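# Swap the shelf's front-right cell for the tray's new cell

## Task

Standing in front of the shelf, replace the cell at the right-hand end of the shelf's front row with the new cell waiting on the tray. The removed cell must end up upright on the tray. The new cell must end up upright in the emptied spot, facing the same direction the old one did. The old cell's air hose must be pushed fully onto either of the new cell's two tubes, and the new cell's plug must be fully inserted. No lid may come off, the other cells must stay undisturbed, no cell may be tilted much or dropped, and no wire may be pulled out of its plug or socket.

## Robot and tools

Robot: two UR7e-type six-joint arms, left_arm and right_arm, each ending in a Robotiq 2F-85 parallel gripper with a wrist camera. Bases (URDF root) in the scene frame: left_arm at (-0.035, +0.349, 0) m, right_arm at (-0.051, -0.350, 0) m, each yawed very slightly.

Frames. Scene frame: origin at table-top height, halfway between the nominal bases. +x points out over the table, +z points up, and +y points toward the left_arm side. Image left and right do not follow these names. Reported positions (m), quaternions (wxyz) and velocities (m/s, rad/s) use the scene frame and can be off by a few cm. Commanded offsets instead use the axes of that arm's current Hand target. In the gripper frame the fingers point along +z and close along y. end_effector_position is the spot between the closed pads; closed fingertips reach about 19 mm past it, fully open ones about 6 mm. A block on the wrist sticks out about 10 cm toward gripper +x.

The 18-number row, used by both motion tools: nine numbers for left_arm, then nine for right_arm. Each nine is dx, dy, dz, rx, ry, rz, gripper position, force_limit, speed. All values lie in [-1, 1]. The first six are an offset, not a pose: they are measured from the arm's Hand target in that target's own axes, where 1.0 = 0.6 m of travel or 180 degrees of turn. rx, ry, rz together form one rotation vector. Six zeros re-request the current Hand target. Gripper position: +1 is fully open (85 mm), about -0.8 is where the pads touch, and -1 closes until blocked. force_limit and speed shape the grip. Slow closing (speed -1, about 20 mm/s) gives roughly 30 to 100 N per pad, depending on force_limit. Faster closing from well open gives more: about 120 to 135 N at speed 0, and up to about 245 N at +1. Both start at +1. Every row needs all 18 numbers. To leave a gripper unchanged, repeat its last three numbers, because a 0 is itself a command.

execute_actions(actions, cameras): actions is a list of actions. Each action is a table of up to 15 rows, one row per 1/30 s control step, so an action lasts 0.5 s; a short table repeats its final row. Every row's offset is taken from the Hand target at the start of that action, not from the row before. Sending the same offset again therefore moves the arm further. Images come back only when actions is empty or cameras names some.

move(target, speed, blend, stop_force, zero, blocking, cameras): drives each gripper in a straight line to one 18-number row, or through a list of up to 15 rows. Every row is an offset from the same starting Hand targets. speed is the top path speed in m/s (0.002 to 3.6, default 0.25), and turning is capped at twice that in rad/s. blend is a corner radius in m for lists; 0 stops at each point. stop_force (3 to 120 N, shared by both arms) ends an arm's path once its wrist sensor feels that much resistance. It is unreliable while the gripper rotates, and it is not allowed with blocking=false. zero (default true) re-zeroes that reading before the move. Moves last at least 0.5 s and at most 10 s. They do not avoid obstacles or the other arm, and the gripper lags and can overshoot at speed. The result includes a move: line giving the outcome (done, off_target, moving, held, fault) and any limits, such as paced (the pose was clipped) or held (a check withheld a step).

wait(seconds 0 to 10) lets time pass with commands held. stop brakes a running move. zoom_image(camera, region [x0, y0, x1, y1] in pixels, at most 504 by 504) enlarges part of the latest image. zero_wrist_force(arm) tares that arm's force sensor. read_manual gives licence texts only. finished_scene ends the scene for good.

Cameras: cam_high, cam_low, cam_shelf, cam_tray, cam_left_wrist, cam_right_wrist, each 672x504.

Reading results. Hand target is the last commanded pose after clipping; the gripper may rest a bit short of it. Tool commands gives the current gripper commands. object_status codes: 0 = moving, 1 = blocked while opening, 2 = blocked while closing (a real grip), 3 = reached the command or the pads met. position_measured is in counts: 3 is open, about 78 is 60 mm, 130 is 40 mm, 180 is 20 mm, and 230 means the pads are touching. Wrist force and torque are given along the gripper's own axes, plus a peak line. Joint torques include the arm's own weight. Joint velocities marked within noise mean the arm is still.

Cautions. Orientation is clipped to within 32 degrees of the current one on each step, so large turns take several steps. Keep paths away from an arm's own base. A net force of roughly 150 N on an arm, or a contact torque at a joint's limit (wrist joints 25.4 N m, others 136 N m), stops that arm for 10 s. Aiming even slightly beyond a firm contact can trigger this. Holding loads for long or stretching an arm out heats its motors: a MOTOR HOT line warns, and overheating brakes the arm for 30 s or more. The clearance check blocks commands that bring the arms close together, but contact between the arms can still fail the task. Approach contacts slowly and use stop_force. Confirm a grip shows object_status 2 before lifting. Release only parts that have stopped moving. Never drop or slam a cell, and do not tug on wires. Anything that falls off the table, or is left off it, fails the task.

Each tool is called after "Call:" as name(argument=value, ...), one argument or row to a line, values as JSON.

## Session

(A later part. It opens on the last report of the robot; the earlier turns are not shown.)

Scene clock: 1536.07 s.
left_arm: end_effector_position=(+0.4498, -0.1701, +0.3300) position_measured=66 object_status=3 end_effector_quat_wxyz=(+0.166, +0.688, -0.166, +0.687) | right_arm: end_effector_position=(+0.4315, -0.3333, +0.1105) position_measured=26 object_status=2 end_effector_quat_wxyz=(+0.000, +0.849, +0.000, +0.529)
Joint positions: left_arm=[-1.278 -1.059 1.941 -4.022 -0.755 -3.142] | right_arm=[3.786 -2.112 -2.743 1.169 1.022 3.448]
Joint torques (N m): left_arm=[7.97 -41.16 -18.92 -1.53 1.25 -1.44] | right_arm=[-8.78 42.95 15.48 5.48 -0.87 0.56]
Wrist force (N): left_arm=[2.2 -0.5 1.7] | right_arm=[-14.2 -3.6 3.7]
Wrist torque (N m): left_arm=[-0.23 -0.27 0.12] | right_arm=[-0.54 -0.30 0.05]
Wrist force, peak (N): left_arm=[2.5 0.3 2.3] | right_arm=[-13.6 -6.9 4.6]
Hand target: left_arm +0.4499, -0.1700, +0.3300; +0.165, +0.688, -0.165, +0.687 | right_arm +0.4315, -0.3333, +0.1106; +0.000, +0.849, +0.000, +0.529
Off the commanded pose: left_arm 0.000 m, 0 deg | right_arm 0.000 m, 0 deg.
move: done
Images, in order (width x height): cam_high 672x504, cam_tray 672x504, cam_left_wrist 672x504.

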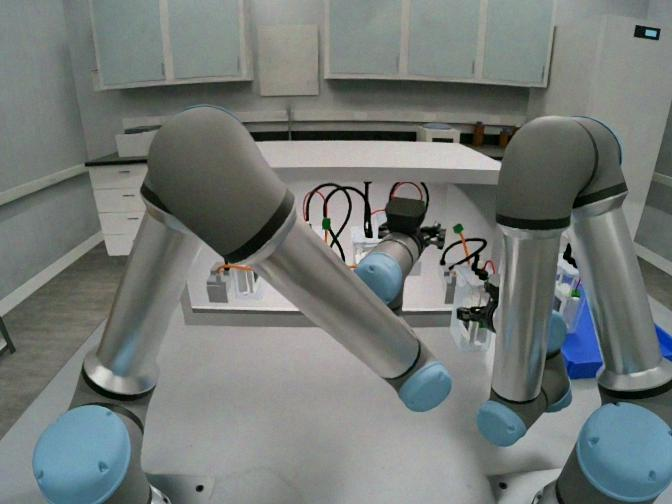

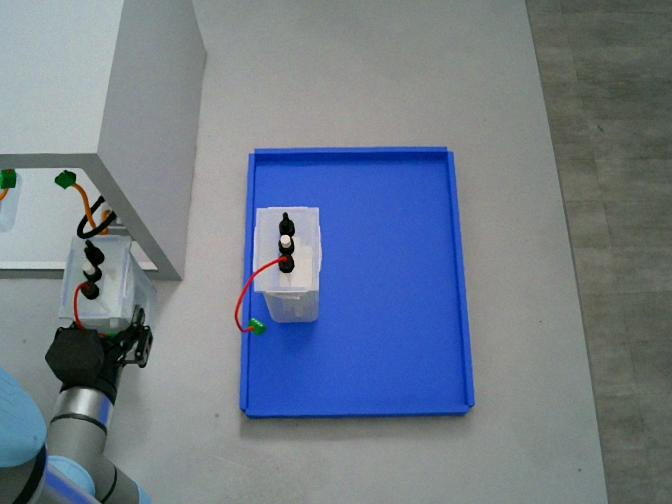

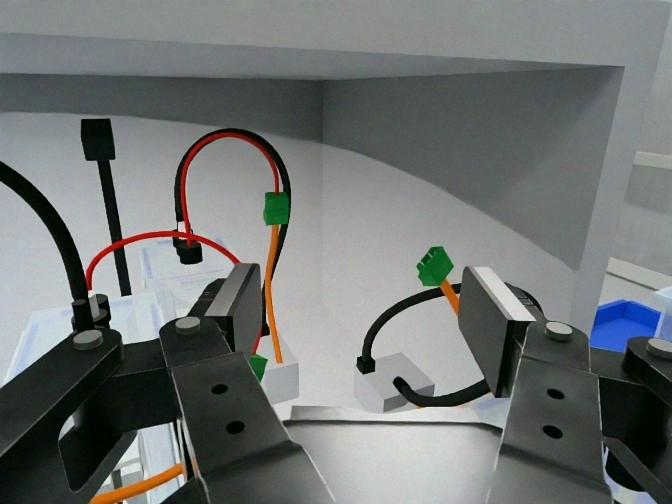

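Call:
move(
  target=[0,0,0,0,0,0,0.5,-0.2,-0.5,0,0.1333,0,0,0,0,-1,0.8,-1],
  speed=0.12,
  cameras=["cam_left_wrist","cam_shelf","cam_tray","cam_low"],
)

Call:
zoom_image(
  camera="cam_left_wrist",
  region=[330, 220, 550, 440],
)

Call:
zoom_image(
  camera="cam_shelf",
  region=[110, 180, 300, 370],
)

Call:
zoom_image(
  camera="cam_tray",
  region=[0, 150, 140, 290],
)

Scene clock: 1547.93 s.
left_arm: end_effector_position=(+0.4499, -0.1700, +0.3300) position_measured=66 object_status=3 end_effector_quat_wxyz=(+0.165, +0.688, -0.165, +0.687) | right_arm: end_effector_position=(+0.4171, -0.3621, +0.1100) position_measured=26 object_status=2 end_effector_quat_wxyz=(-0.090, +0.851, +0.056, +0.514)
Joint positions: left_arm=[-1.278 -1.059 1.94 -4.022 -0.755 -3.142] | right_arm=[3.454 -2.107 -2.721 1.213 1.525 3.273]
Joint torques (N m): left_arm=[8.72 -43.69 -22.77 -0.55 1.44 0.51] | right_arm=[-10.54 44.5 -3.29 7.29 -11.84 2.07]
Wrist force (N): left_arm=[2.2 -0.7 1.9] | right_arm=[-25.2 -36.6 2.1]
Wrist torque (N m): left_arm=[-0.26 -0.27 0.13] | right_arm=[1.17 -0.54 -3.50]
Wrist force, peak (N): left_arm=[2.3 -0.8 2.1] | right_arm=[-15.4 -45.2 -1.0]
Hand target: left_arm +0.4499, -0.1700, +0.3300; +0.165, +0.688, -0.165, +0.687 | right_arm +0.4316, -0.4133, +0.1106; +0.000, +0.849, +0.000, +0.529
Off the commanded pose: left_arm 0.000 m, 0 deg | right_arm 0.053 m, 12 deg.
move: off_target (right_arm)
Images, in order (width x height): cam_low 672x504, cam_shelf 672x504, cam_tray 672x504, cam_left_wrist 672x504.

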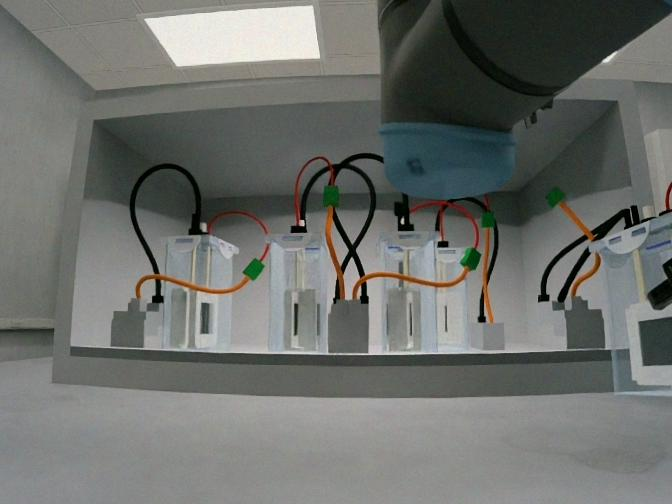

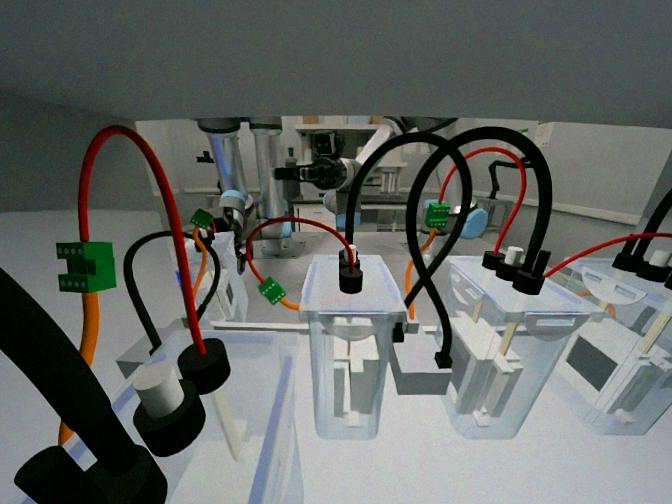

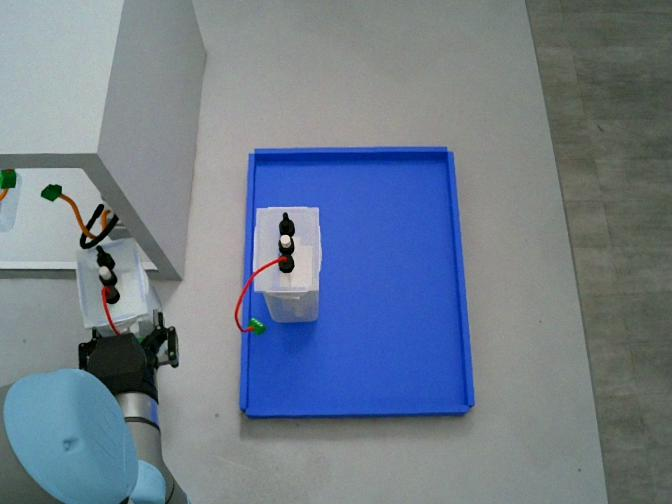

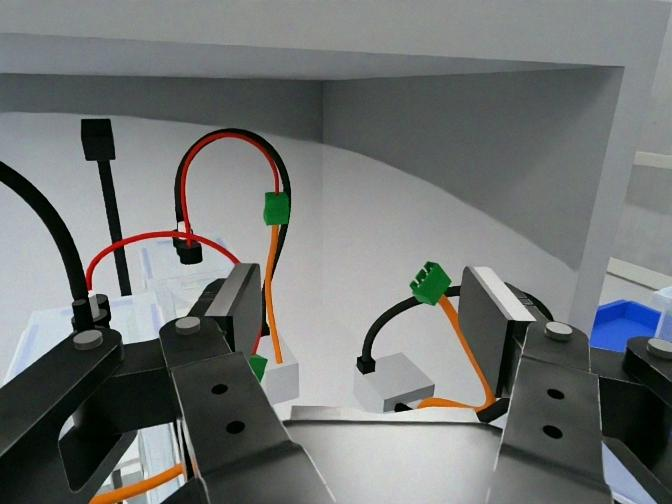

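Scaled by 2.291 from the camera's 672x504 image, which has a finer 960x720 frame.

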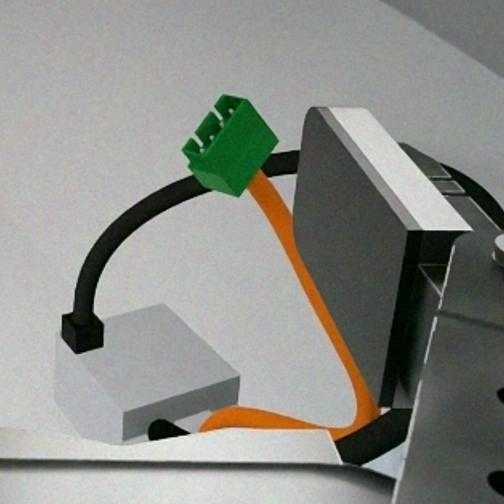

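Scaled by 2.653 from the camera's 672x504 image, which has a finer 960x720 frame.

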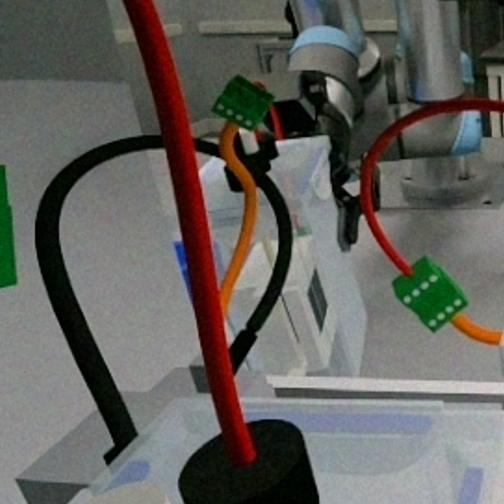

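Scaled by 3.600 from the camera's 672x504 image, which has a finer 960x720 frame.

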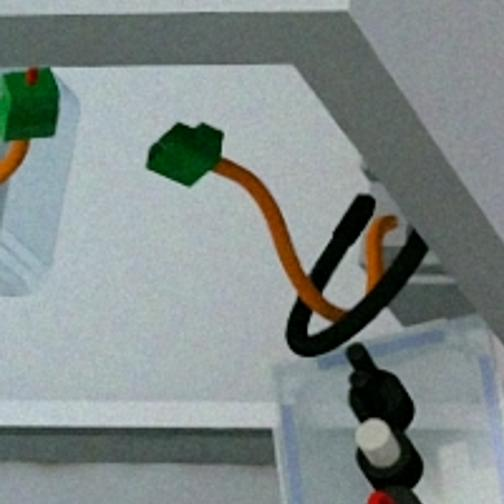

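Call:
move(
  target=[0,0,0,0,0,0,0.5,-0.2,-0.5,0,-0.15,0,0,0,0,-1,0.8,-1],
  speed=0.06,
  cameras=["cam_low","cam_shelf","cam_tray","cam_right_wrist"],
)

Call:
zoom_image(
  camera="cam_tray",
  region=[0, 200, 140, 340],
)

Scene clock: 1553.53 s.
left_arm: end_effector_position=(+0.4499, -0.1700, +0.3300) position_measured=66 object_status=3 end_effector_quat_wxyz=(+0.165, +0.688, -0.165, +0.687) | right_arm: end_effector_position=(+0.4315, -0.3233, +0.1107) position_measured=26 object_status=2 end_effector_quat_wxyz=(-0.001, +0.849, +0.000, +0.529)
Joint positions: left_arm=[-1.278 -1.059 1.94 -4.022 -0.755 -3.142] | right_arm=[3.823 -2.107 -2.743 1.153 0.99 3.471]
Joint torques (N m): left_arm=[8.32 -43.96 -19.25 -1.72 -1.19 0.55] | right_arm=[4.34 35.08 3.91 8.68 -1.71 -1.57]
Wrist force (N): left_arm=[2.2 -0.7 1.9] | right_arm=[-14.4 -3.2 3.8]
Wrist torque (N m): left_arm=[-0.26 -0.28 0.13] | right_arm=[-0.55 -0.38 0.15]
Wrist force, peak (N): left_arm=[2.2 -0.8 2.2] | right_arm=[-24.6 -36.9 -0.5]
Hand target: left_arm +0.4499, -0.1700, +0.3300; +0.165, +0.688, -0.165, +0.687 | right_arm +0.4315, -0.3233, +0.1106; +0.000, +0.849, +0.000, +0.529
Off the commanded pose: left_arm 0.000 m, 0 deg | right_arm 0.000 m, 0 deg.
move: done
Images, in order (width x height): cam_low 672x504, cam_shelf 672x504, cam_tray 672x504, cam_right_wrist 672x504.

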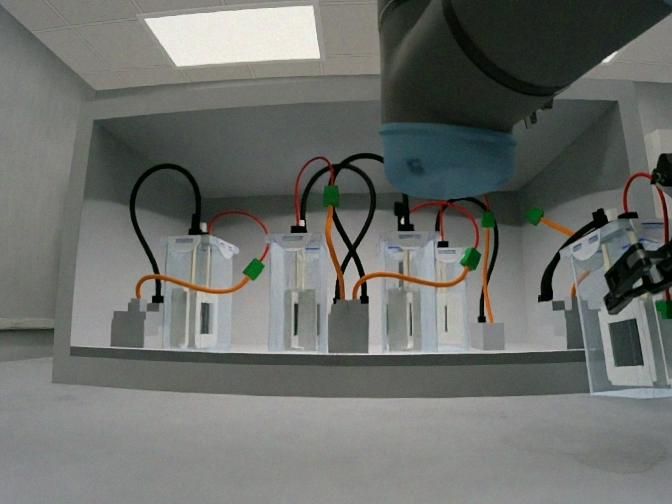

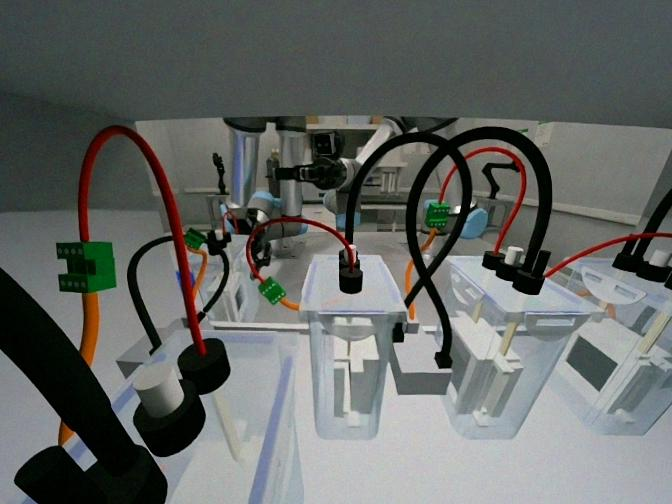

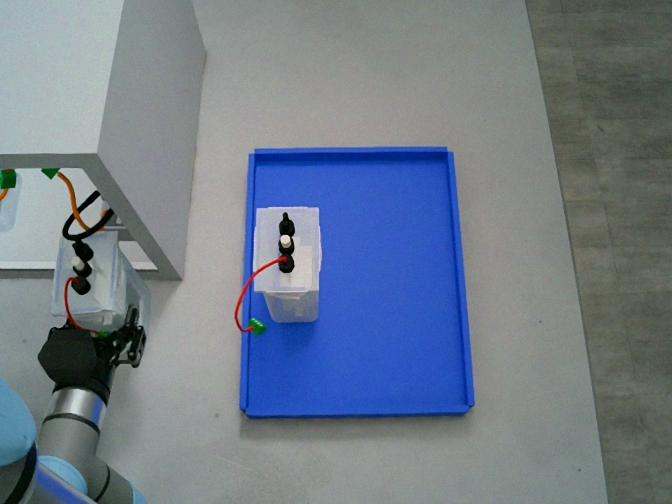

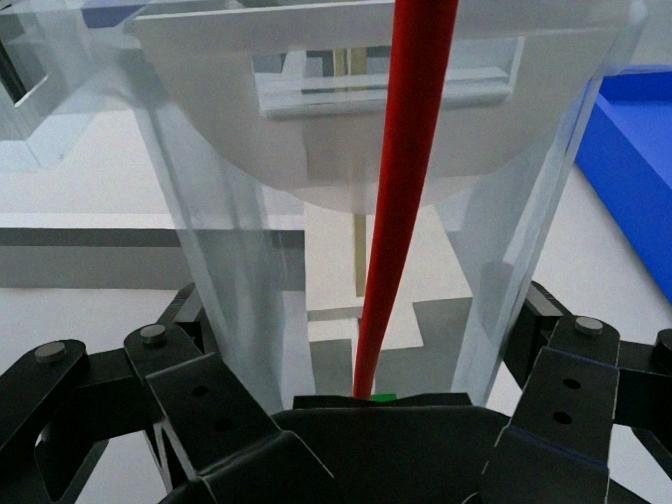

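Scaled by 3.600 from the camera's 672x504 image, which has a finer 960x720 frame.

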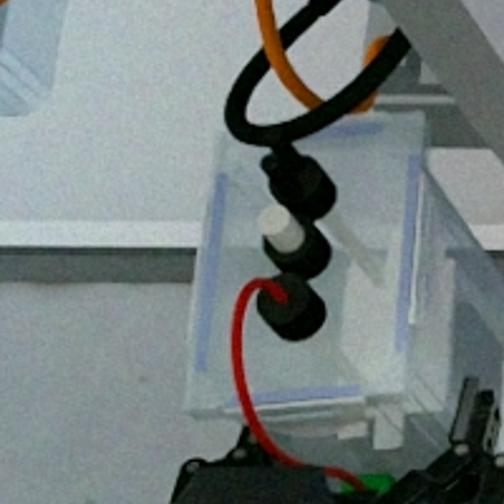

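Call:
move(
  target=[0,0,0,0,0,0,0.5,-0.2,-0.5,-0.045,0,0.0219,0,0,0,-1,0.8,-1],
  speed=0.02,
  stop_force=5,
  cameras=["cam_low","cam_shelf","cam_tray","cam_right_wrist","cam_left_wrist"],
)

Scene clock: 1573.07 s.
left_arm: end_effector_position=(+0.4499, -0.1700, +0.3300) position_measured=66 object_status=3 end_effector_quat_wxyz=(+0.165, +0.688, -0.165, +0.687) | right_arm: end_effector_position=(+0.4314, -0.3234, +0.1093) position_measured=26 object_status=2 end_effector_quat_wxyz=(+0.000, +0.849, +0.000, +0.528)
Joint positions: left_arm=[-1.278 -1.059 1.94 -4.022 -0.755 -3.142] | right_arm=[3.823 -2.115 -2.743 1.16 0.99 3.471]
Joint torques (N m): left_arm=[7.91 -43.66 -16.07 -2.52 -1.13 0.74] | right_arm=[1.81 19.36 -7.74 8.25 -0.34 -2.06]
Wrist force (N): left_arm=[2.2 -0.4 1.9] | right_arm=[-12.9 -3.6 3.0]
Wrist torque (N m): left_arm=[-0.22 -0.27 0.13] | right_arm=[-0.50 -0.28 0.18]
Wrist force, peak (N): left_arm=[2.4 -0.6 2.2] | right_arm=[-14.7 -3.4 4.1]
Hand target: left_arm +0.4499, -0.1700, +0.3300; +0.165, +0.688, -0.165, +0.687 | right_arm +0.4314, -0.3234, +0.1093; +0.000, +0.849, +0.000, +0.528 (not the last commanded pose)
Off the commanded pose: left_arm 0.000 m, 0 deg | right_arm 0.029 m, 0 deg.
move: contact (right_arm)
Images, in order (width x height): cam_low 672x504, cam_shelf 672x504, cam_tray 672x504, cam_left_wrist 672x504, cam_right_wrist 672x504.

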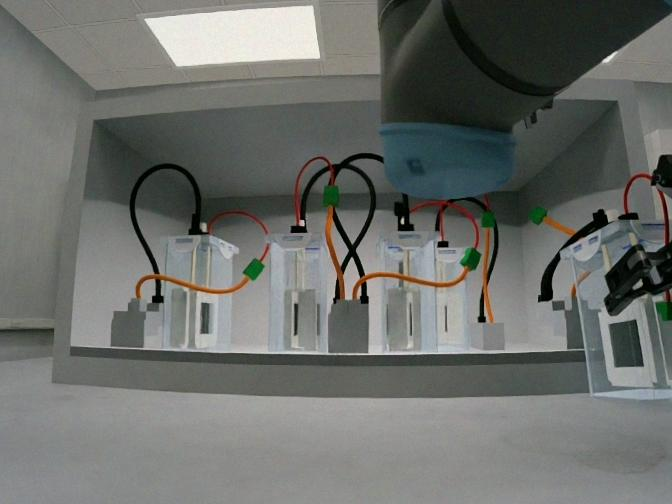

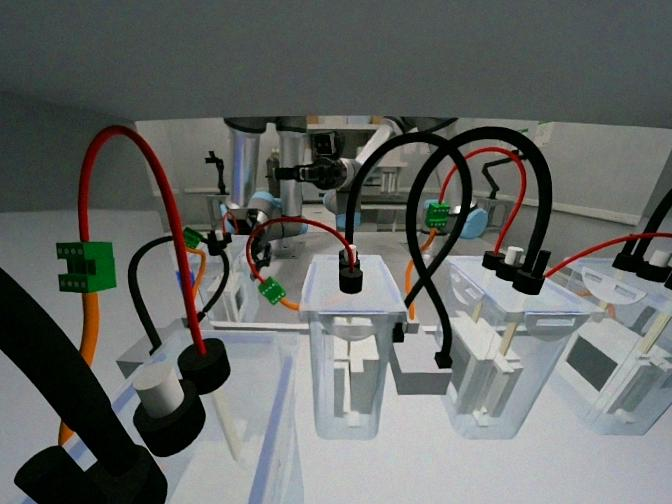

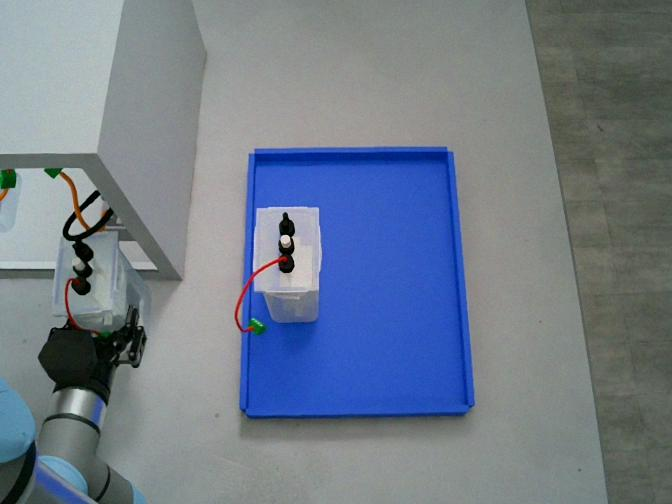

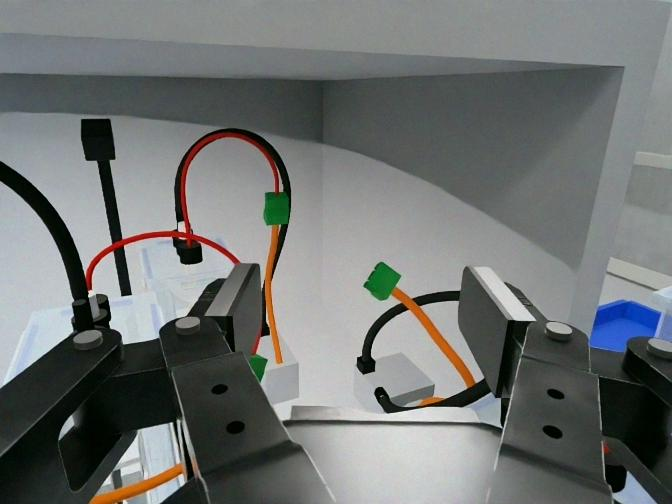

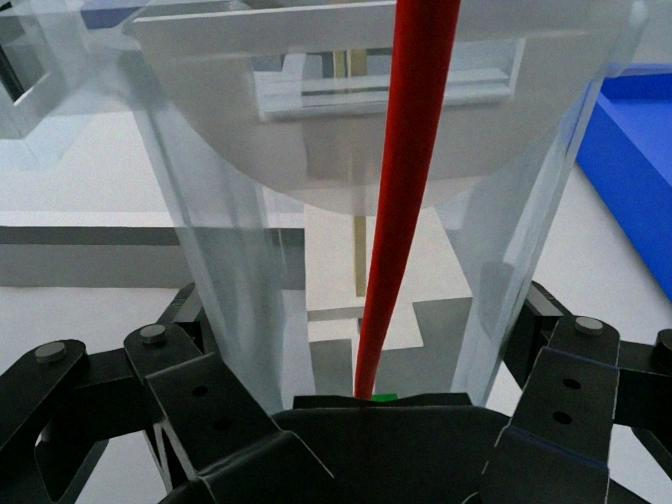

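Call:
zoom_image(
  camera="cam_low",
  region=[520, 190, 672, 410],
)

Call:
zoom_image(
  camera="cam_shelf",
  region=[160, 200, 290, 330],
)

Call:
zoom_image(
  camera="cam_right_wrist",
  region=[0, 0, 504, 420],
)

Scaled by 2.291 from the camera's 672x504 image, which has a finer 960x720 frame.

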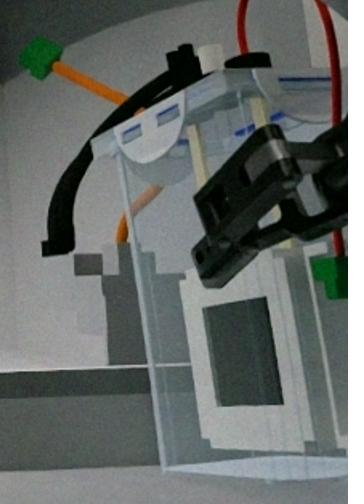

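Scaled by 3.877 from the camera's 672x504 image, which has a finer 960x720 frame.

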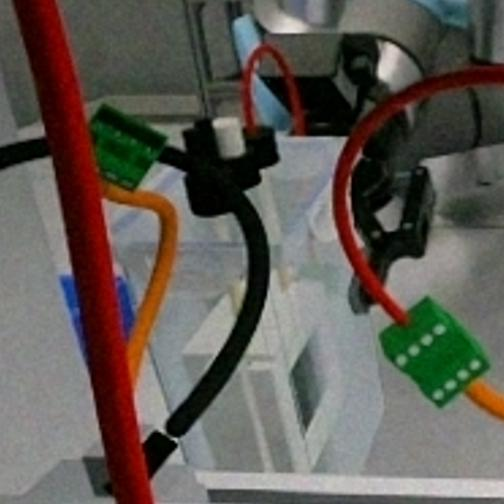

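Scaled by 1.000.

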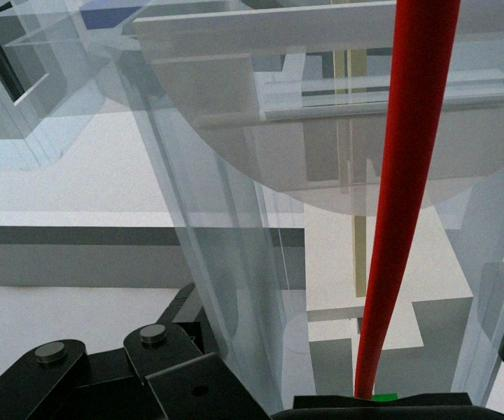

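Call:
move(
  target=[0,0,0,0,0,0,0.5,-0.2,-0.5,0.015,0,-0.0073,0,0.0278,0,-1,0.8,-1],
  speed=0.05,
  cameras=["cam_low","cam_right_wrist"],
)

Call:
zoom_image(
  camera="cam_low",
  region=[520, 190, 672, 410],
)

Scene clock: 1593.53 s.
left_arm: end_effector_position=(+0.4499, -0.1700, +0.3300) position_measured=66 object_status=3 end_effector_quat_wxyz=(+0.165, +0.688, -0.165, +0.687) | right_arm: end_effector_position=(+0.4314, -0.3233, +0.1192) position_measured=26 object_status=2 end_effector_quat_wxyz=(+0.000, +0.825, +0.000, +0.565)
Joint positions: left_arm=[-1.278 -1.059 1.94 -4.022 -0.755 -3.142] | right_arm=[3.85 -2.207 -2.742 1.343 0.941 3.429]
Joint torques (N m): left_arm=[8.06 -43.77 -11.74 -2.69 -1.06 0.62] | right_arm=[-8.75 43.91 7.41 5.6 -0.36 2.3]
Wrist force (N): left_arm=[2.1 -0.5 2.0] | right_arm=[-15.1 -3.6 2.5]
Wrist torque (N m): left_arm=[-0.24 -0.26 0.12] | right_arm=[-0.54 -0.42 0.13]
Wrist force, peak (N): left_arm=[2.2 -0.8 2.2] | right_arm=[-15.2 -3.5 3.1]
Hand target: left_arm +0.4499, -0.1700, +0.3300; +0.165, +0.688, -0.165, +0.687 | right_arm +0.4314, -0.3234, +0.1193; +0.000, +0.825, +0.000, +0.565
Off the commanded pose: left_arm 0.000 m, 0 deg | right_arm 0.000 m, 0 deg.
move: done
Images, in order (width x height): cam_low 672x504, cam_right_wrist 672x504.

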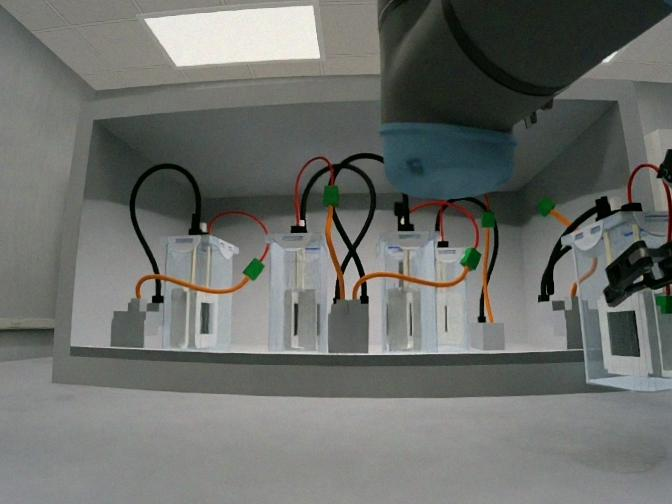

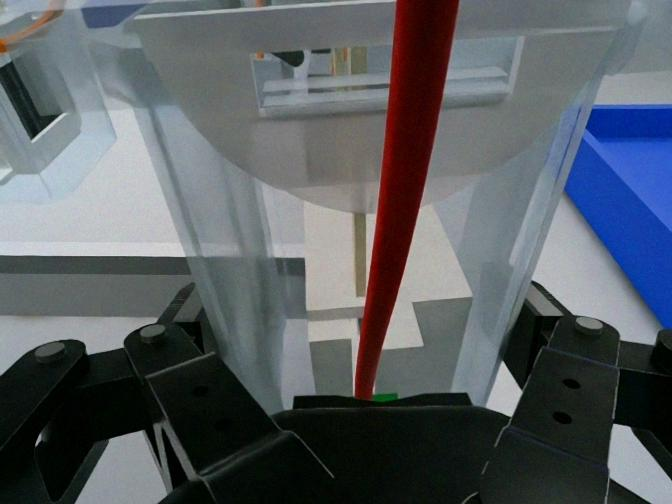

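Scaled by 2.291 from the camera's 672x504 image, which has a finer 960x720 frame.

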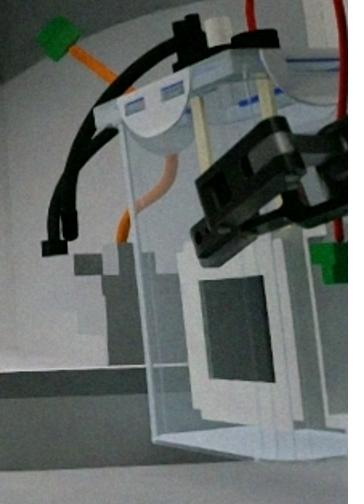

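Call:
move(
  target=[0,0,0,0,0,0,0.5,-0.2,-0.5,0,-0.15,0,0,0,0,-1,0.8,-1],
  speed=0.08,
  cameras=["cam_low","cam_tray","cam_left_wrist","cam_shelf"],
)

Call:
zoom_image(
  camera="cam_low",
  region=[500, 180, 672, 410],
)

Call:
zoom_image(
  camera="cam_tray",
  region=[0, 150, 140, 290],
)

Call:
zoom_image(
  camera="cam_left_wrist",
  region=[330, 220, 550, 440],
)

Scene clock: 1610.13 s.
left_arm: end_effector_position=(+0.4499, -0.1700, +0.3300) position_measured=66 object_status=3 end_effector_quat_wxyz=(+0.165, +0.688, -0.165, +0.687) | right_arm: end_effector_position=(+0.4314, -0.2333, +0.1195) position_measured=26 object_status=2 end_effector_quat_wxyz=(+0.000, +0.825, +0.000, +0.565)
Joint positions: left_arm=[-1.278 -1.059 1.94 -4.022 -0.755 -3.142] | right_arm=[4.128 -2.15 -2.701 1.113 0.699 3.622]
Joint torques (N m): left_arm=[6.67 -43.14 -8.63 -2.55 -1.02 0.54] | right_arm=[5.03 20.83 -8.55 6.28 -2.82 -1.08]
Wrist force (N): left_arm=[2.2 -0.6 1.9] | right_arm=[-14.7 -3.2 2.5]
Wrist torque (N m): left_arm=[-0.25 -0.28 0.13] | right_arm=[-0.55 -0.48 0.13]
Wrist force, peak (N): left_arm=[2.3 -0.8 2.1] | right_arm=[-14.7 -6.0 2.5]
Hand target: left_arm +0.4499, -0.1700, +0.3300; +0.165, +0.688, -0.165, +0.687 | right_arm +0.4314, -0.2334, +0.1194; +0.000, +0.825, +0.000, +0.565
Off the commanded pose: left_arm 0.000 m, 0 deg | right_arm 0.000 m, 0 deg.
move: done
Images, in order (width x height): cam_low 672x504, cam_shelf 672x504, cam_tray 672x504, cam_left_wrist 672x504.

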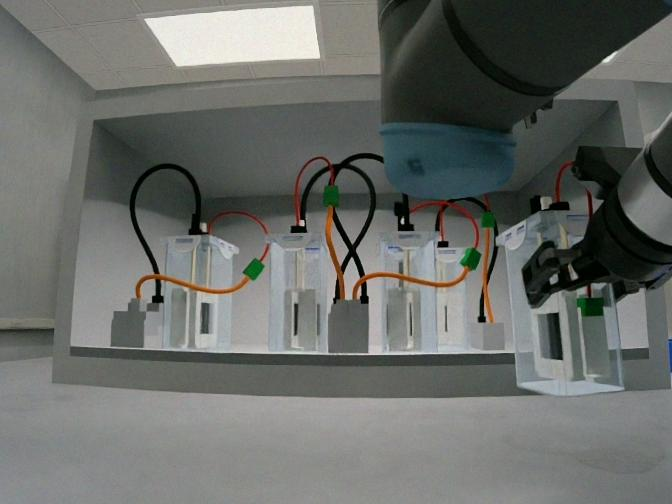

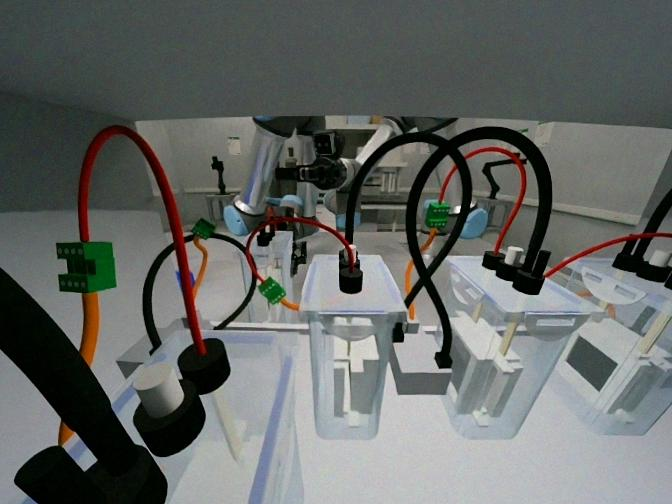

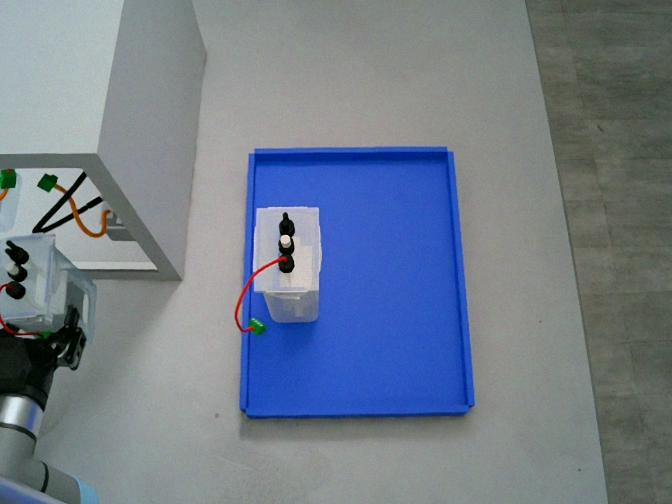

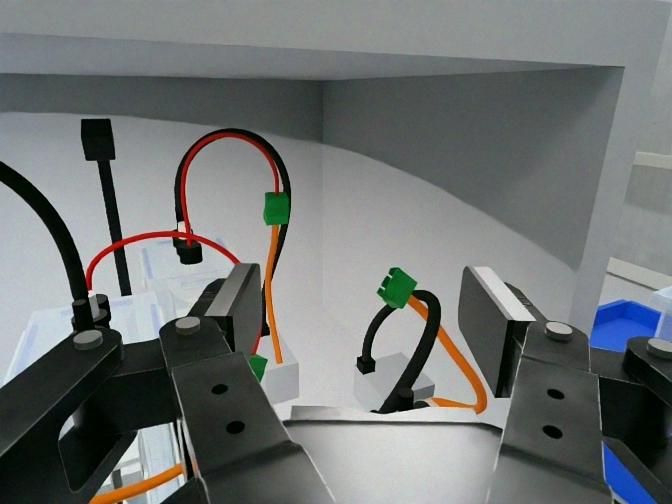

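Scaled by 2.191 from the camera's 672x504 image, which has a finer 960x720 frame.

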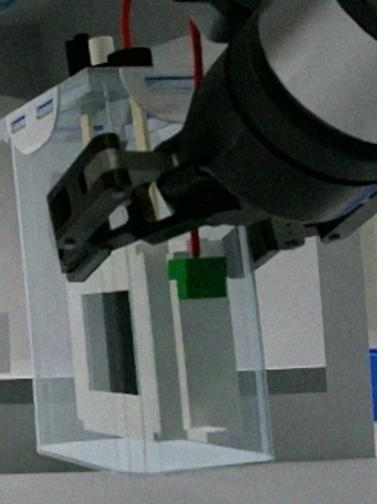

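Scaled by 3.600 from the camera's 672x504 image, which has a finer 960x720 frame.

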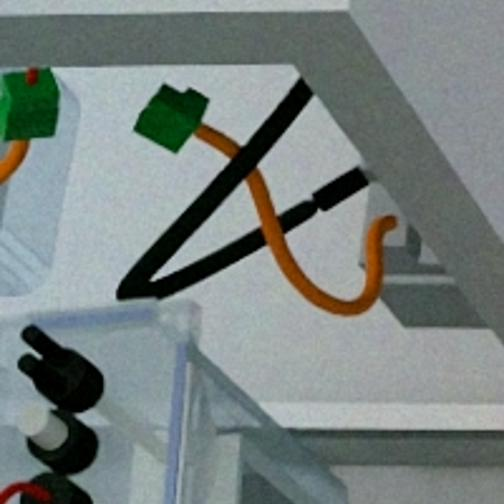

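Scaled by 2.291 from the camera's 672x504 image, which has a finer 960x720 frame.

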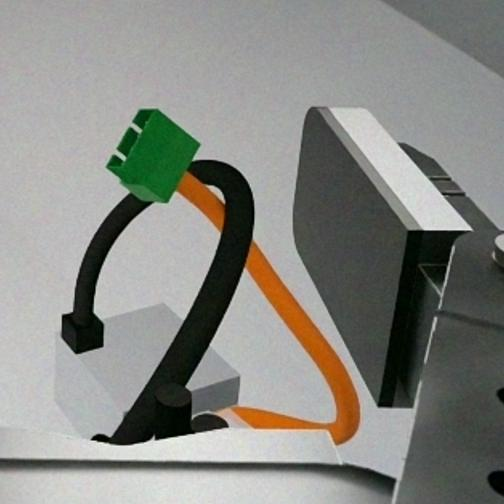

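Call:
zoom_image(
  camera="cam_shelf",
  region=[130, 200, 320, 350],
)

Scaled by 2.653 from the camera's 672x504 image, which has a finer 960x720 frame.

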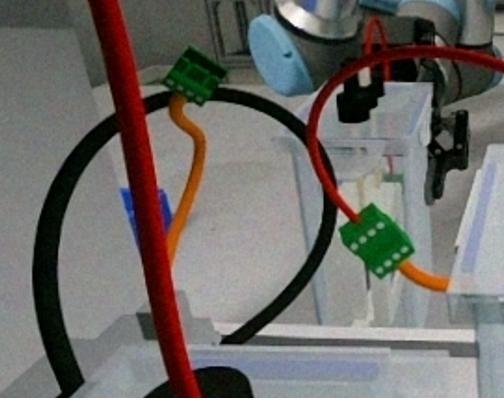

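Call:
move(
  target=[
    [0,0,0,0,0,0,0.5,-0.2,-0.5,0.1,0,-0.08,0,0,0,-1,0.8,-1],
    [0,0,0,0,0,0,0.5,-0.2,-0.5,0.33,0.1,-0.1717,0,0,0,-1,0.8,-1],
  ],
  speed=0.12,
  blend=0.02,
  cameras=["all"],
)

Call:
zoom_image(
  camera="cam_shelf",
  region=[110, 180, 300, 370],
)

Call:
zoom_image(
  camera="cam_tray",
  region=[0, 150, 140, 290],
)

Call:
zoom_image(
  camera="cam_left_wrist",
  region=[330, 220, 550, 440],
)

Call:
zoom_image(
  camera="cam_low",
  region=[440, 140, 660, 380],
)

Scene clock: 1631.23 s.
left_arm: end_effector_position=(+0.4499, -0.1700, +0.3298) position_measured=66 object_status=3 end_effector_quat_wxyz=(+0.165, +0.688, -0.166, +0.687) | right_arm: end_effector_position=(+0.4065, -0.2692, +0.2453) position_measured=26 object_status=2 end_effector_quat_wxyz=(+0.047, +0.845, +0.030, +0.532)
Joint positions: left_arm=[-1.278 -1.059 1.941 -4.022 -0.755 -3.142] | right_arm=[4.131 -1.257 -2.698 0.078 0.695 3.626]
Joint torques (N m): left_arm=[5.04 -43.76 -23.83 -3.02 -1.94 -1.22] | right_arm=[9.42 -0.25 16.08 4.31 -3.73 1.69]
Wrist force (N): left_arm=[3.0 -0.1 2.3] | right_arm=[-16.5 -5.5 2.9]
Wrist torque (N m): left_arm=[-0.18 -0.41 -0.03] | right_arm=[-0.51 -0.56 0.18]
Wrist force, peak (N): left_arm=[59.8 17.9 0.5] | right_arm=[-56.4 -20.0 27.4]
Hand target: left_arm +0.4499, -0.1700, +0.3300; +0.165, +0.688, -0.165, +0.687 | right_arm +0.4065, -0.2692, +0.2452; +0.047, +0.845, +0.031, +0.532 (not the last commanded pose)
Off the commanded pose: left_arm 0.000 m, 0 deg | right_arm 0.099 m, 8 deg.
move: held (right_arm; a check stopped the path); path passed 1 of 2 targets; limits=held
pose unreachable (right arm): on one or more control steps of this call, first in action 0 (counted from 0), this arm could not follow its commanded pose, so it was not sent that pose on those steps. It may still have moved: this result reports where it is.
cause: moving toward the commanded pose would bring a part of the arm too close to another arm (this arm's gripper and the left arm's gripper, 31 mm apart when this arm was first held).

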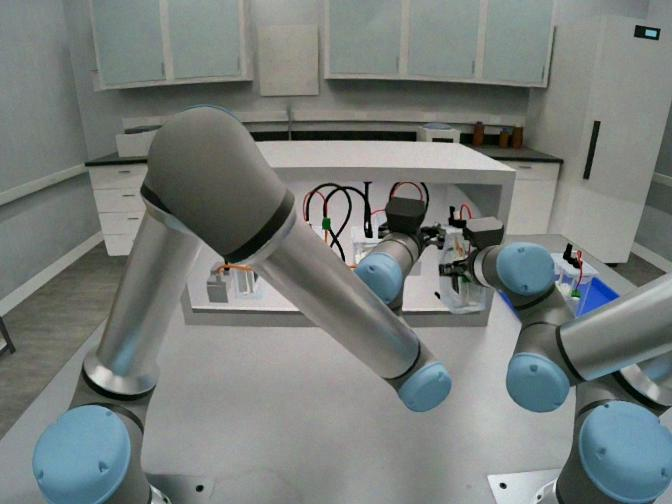

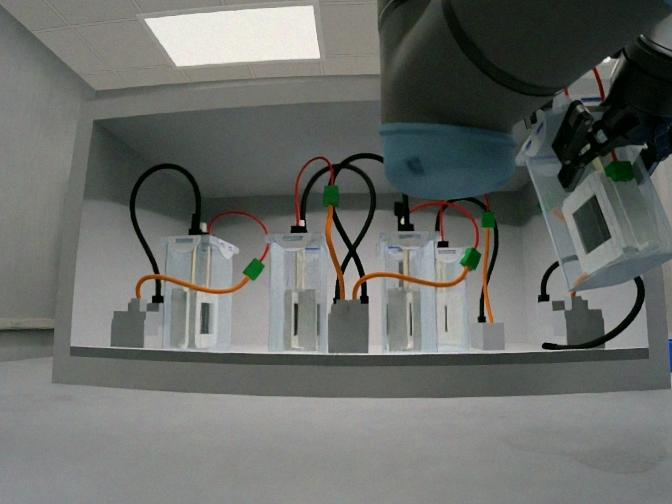

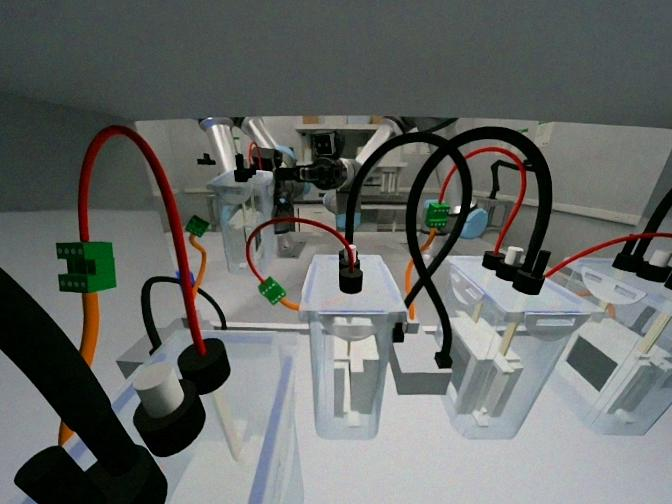

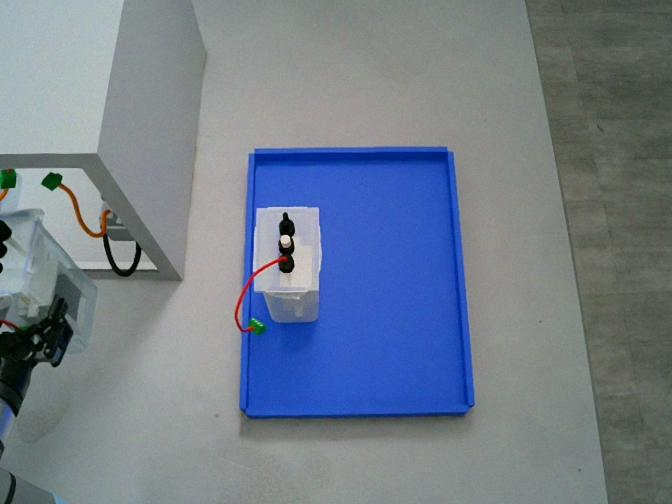

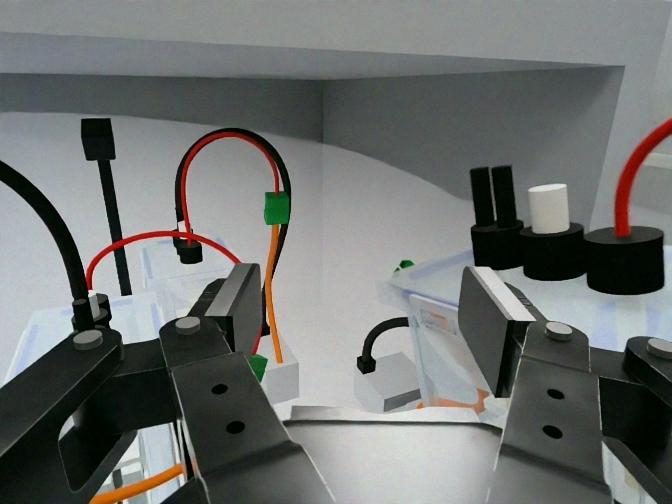

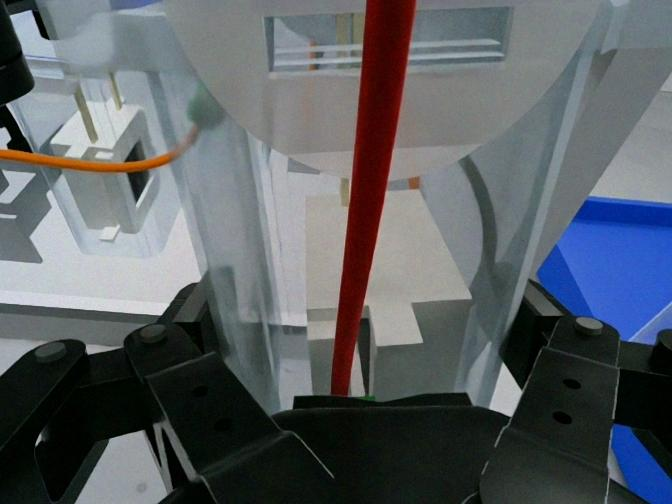

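Scaled by 2.653 from the camera's 672x504 image, which has a finer 960x720 frame.

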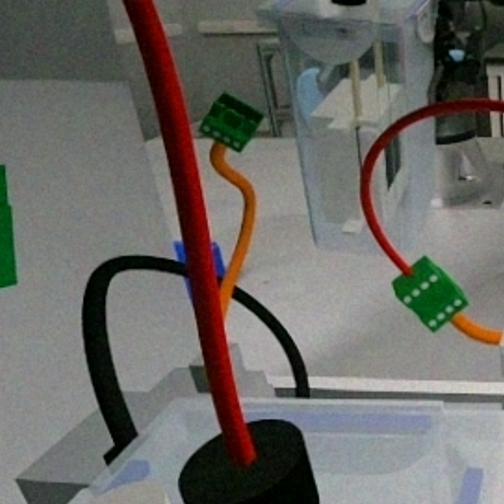

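Scaled by 3.600 from the camera's 672x504 image, which has a finer 960x720 frame.

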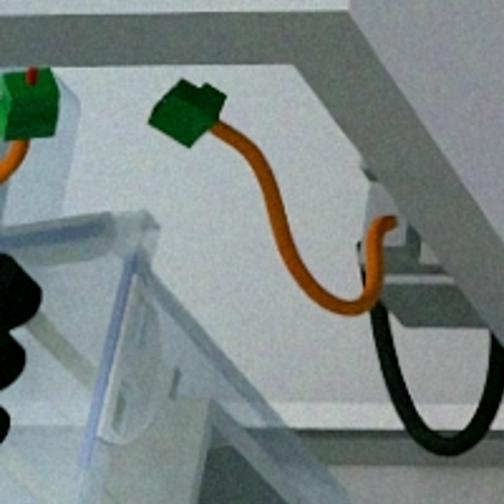

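Scaled by 2.291 from the camera's 672x504 image, which has a finer 960x720 frame.

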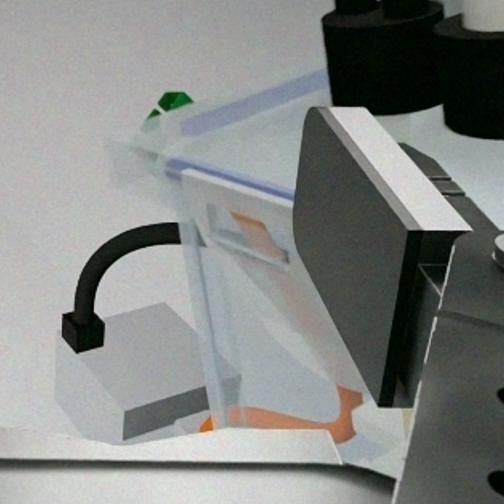

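Scaled by 2.100 from the camera's 672x504 image, which has a finer 960x720 frame.

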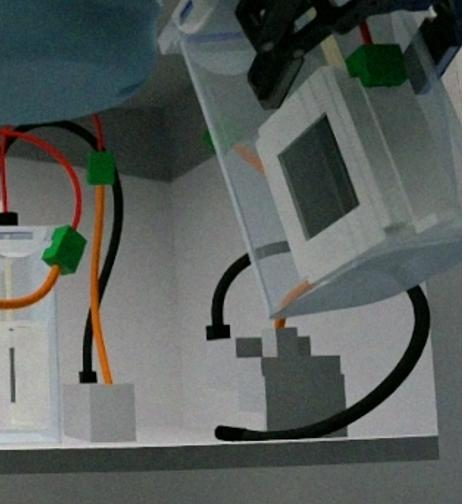

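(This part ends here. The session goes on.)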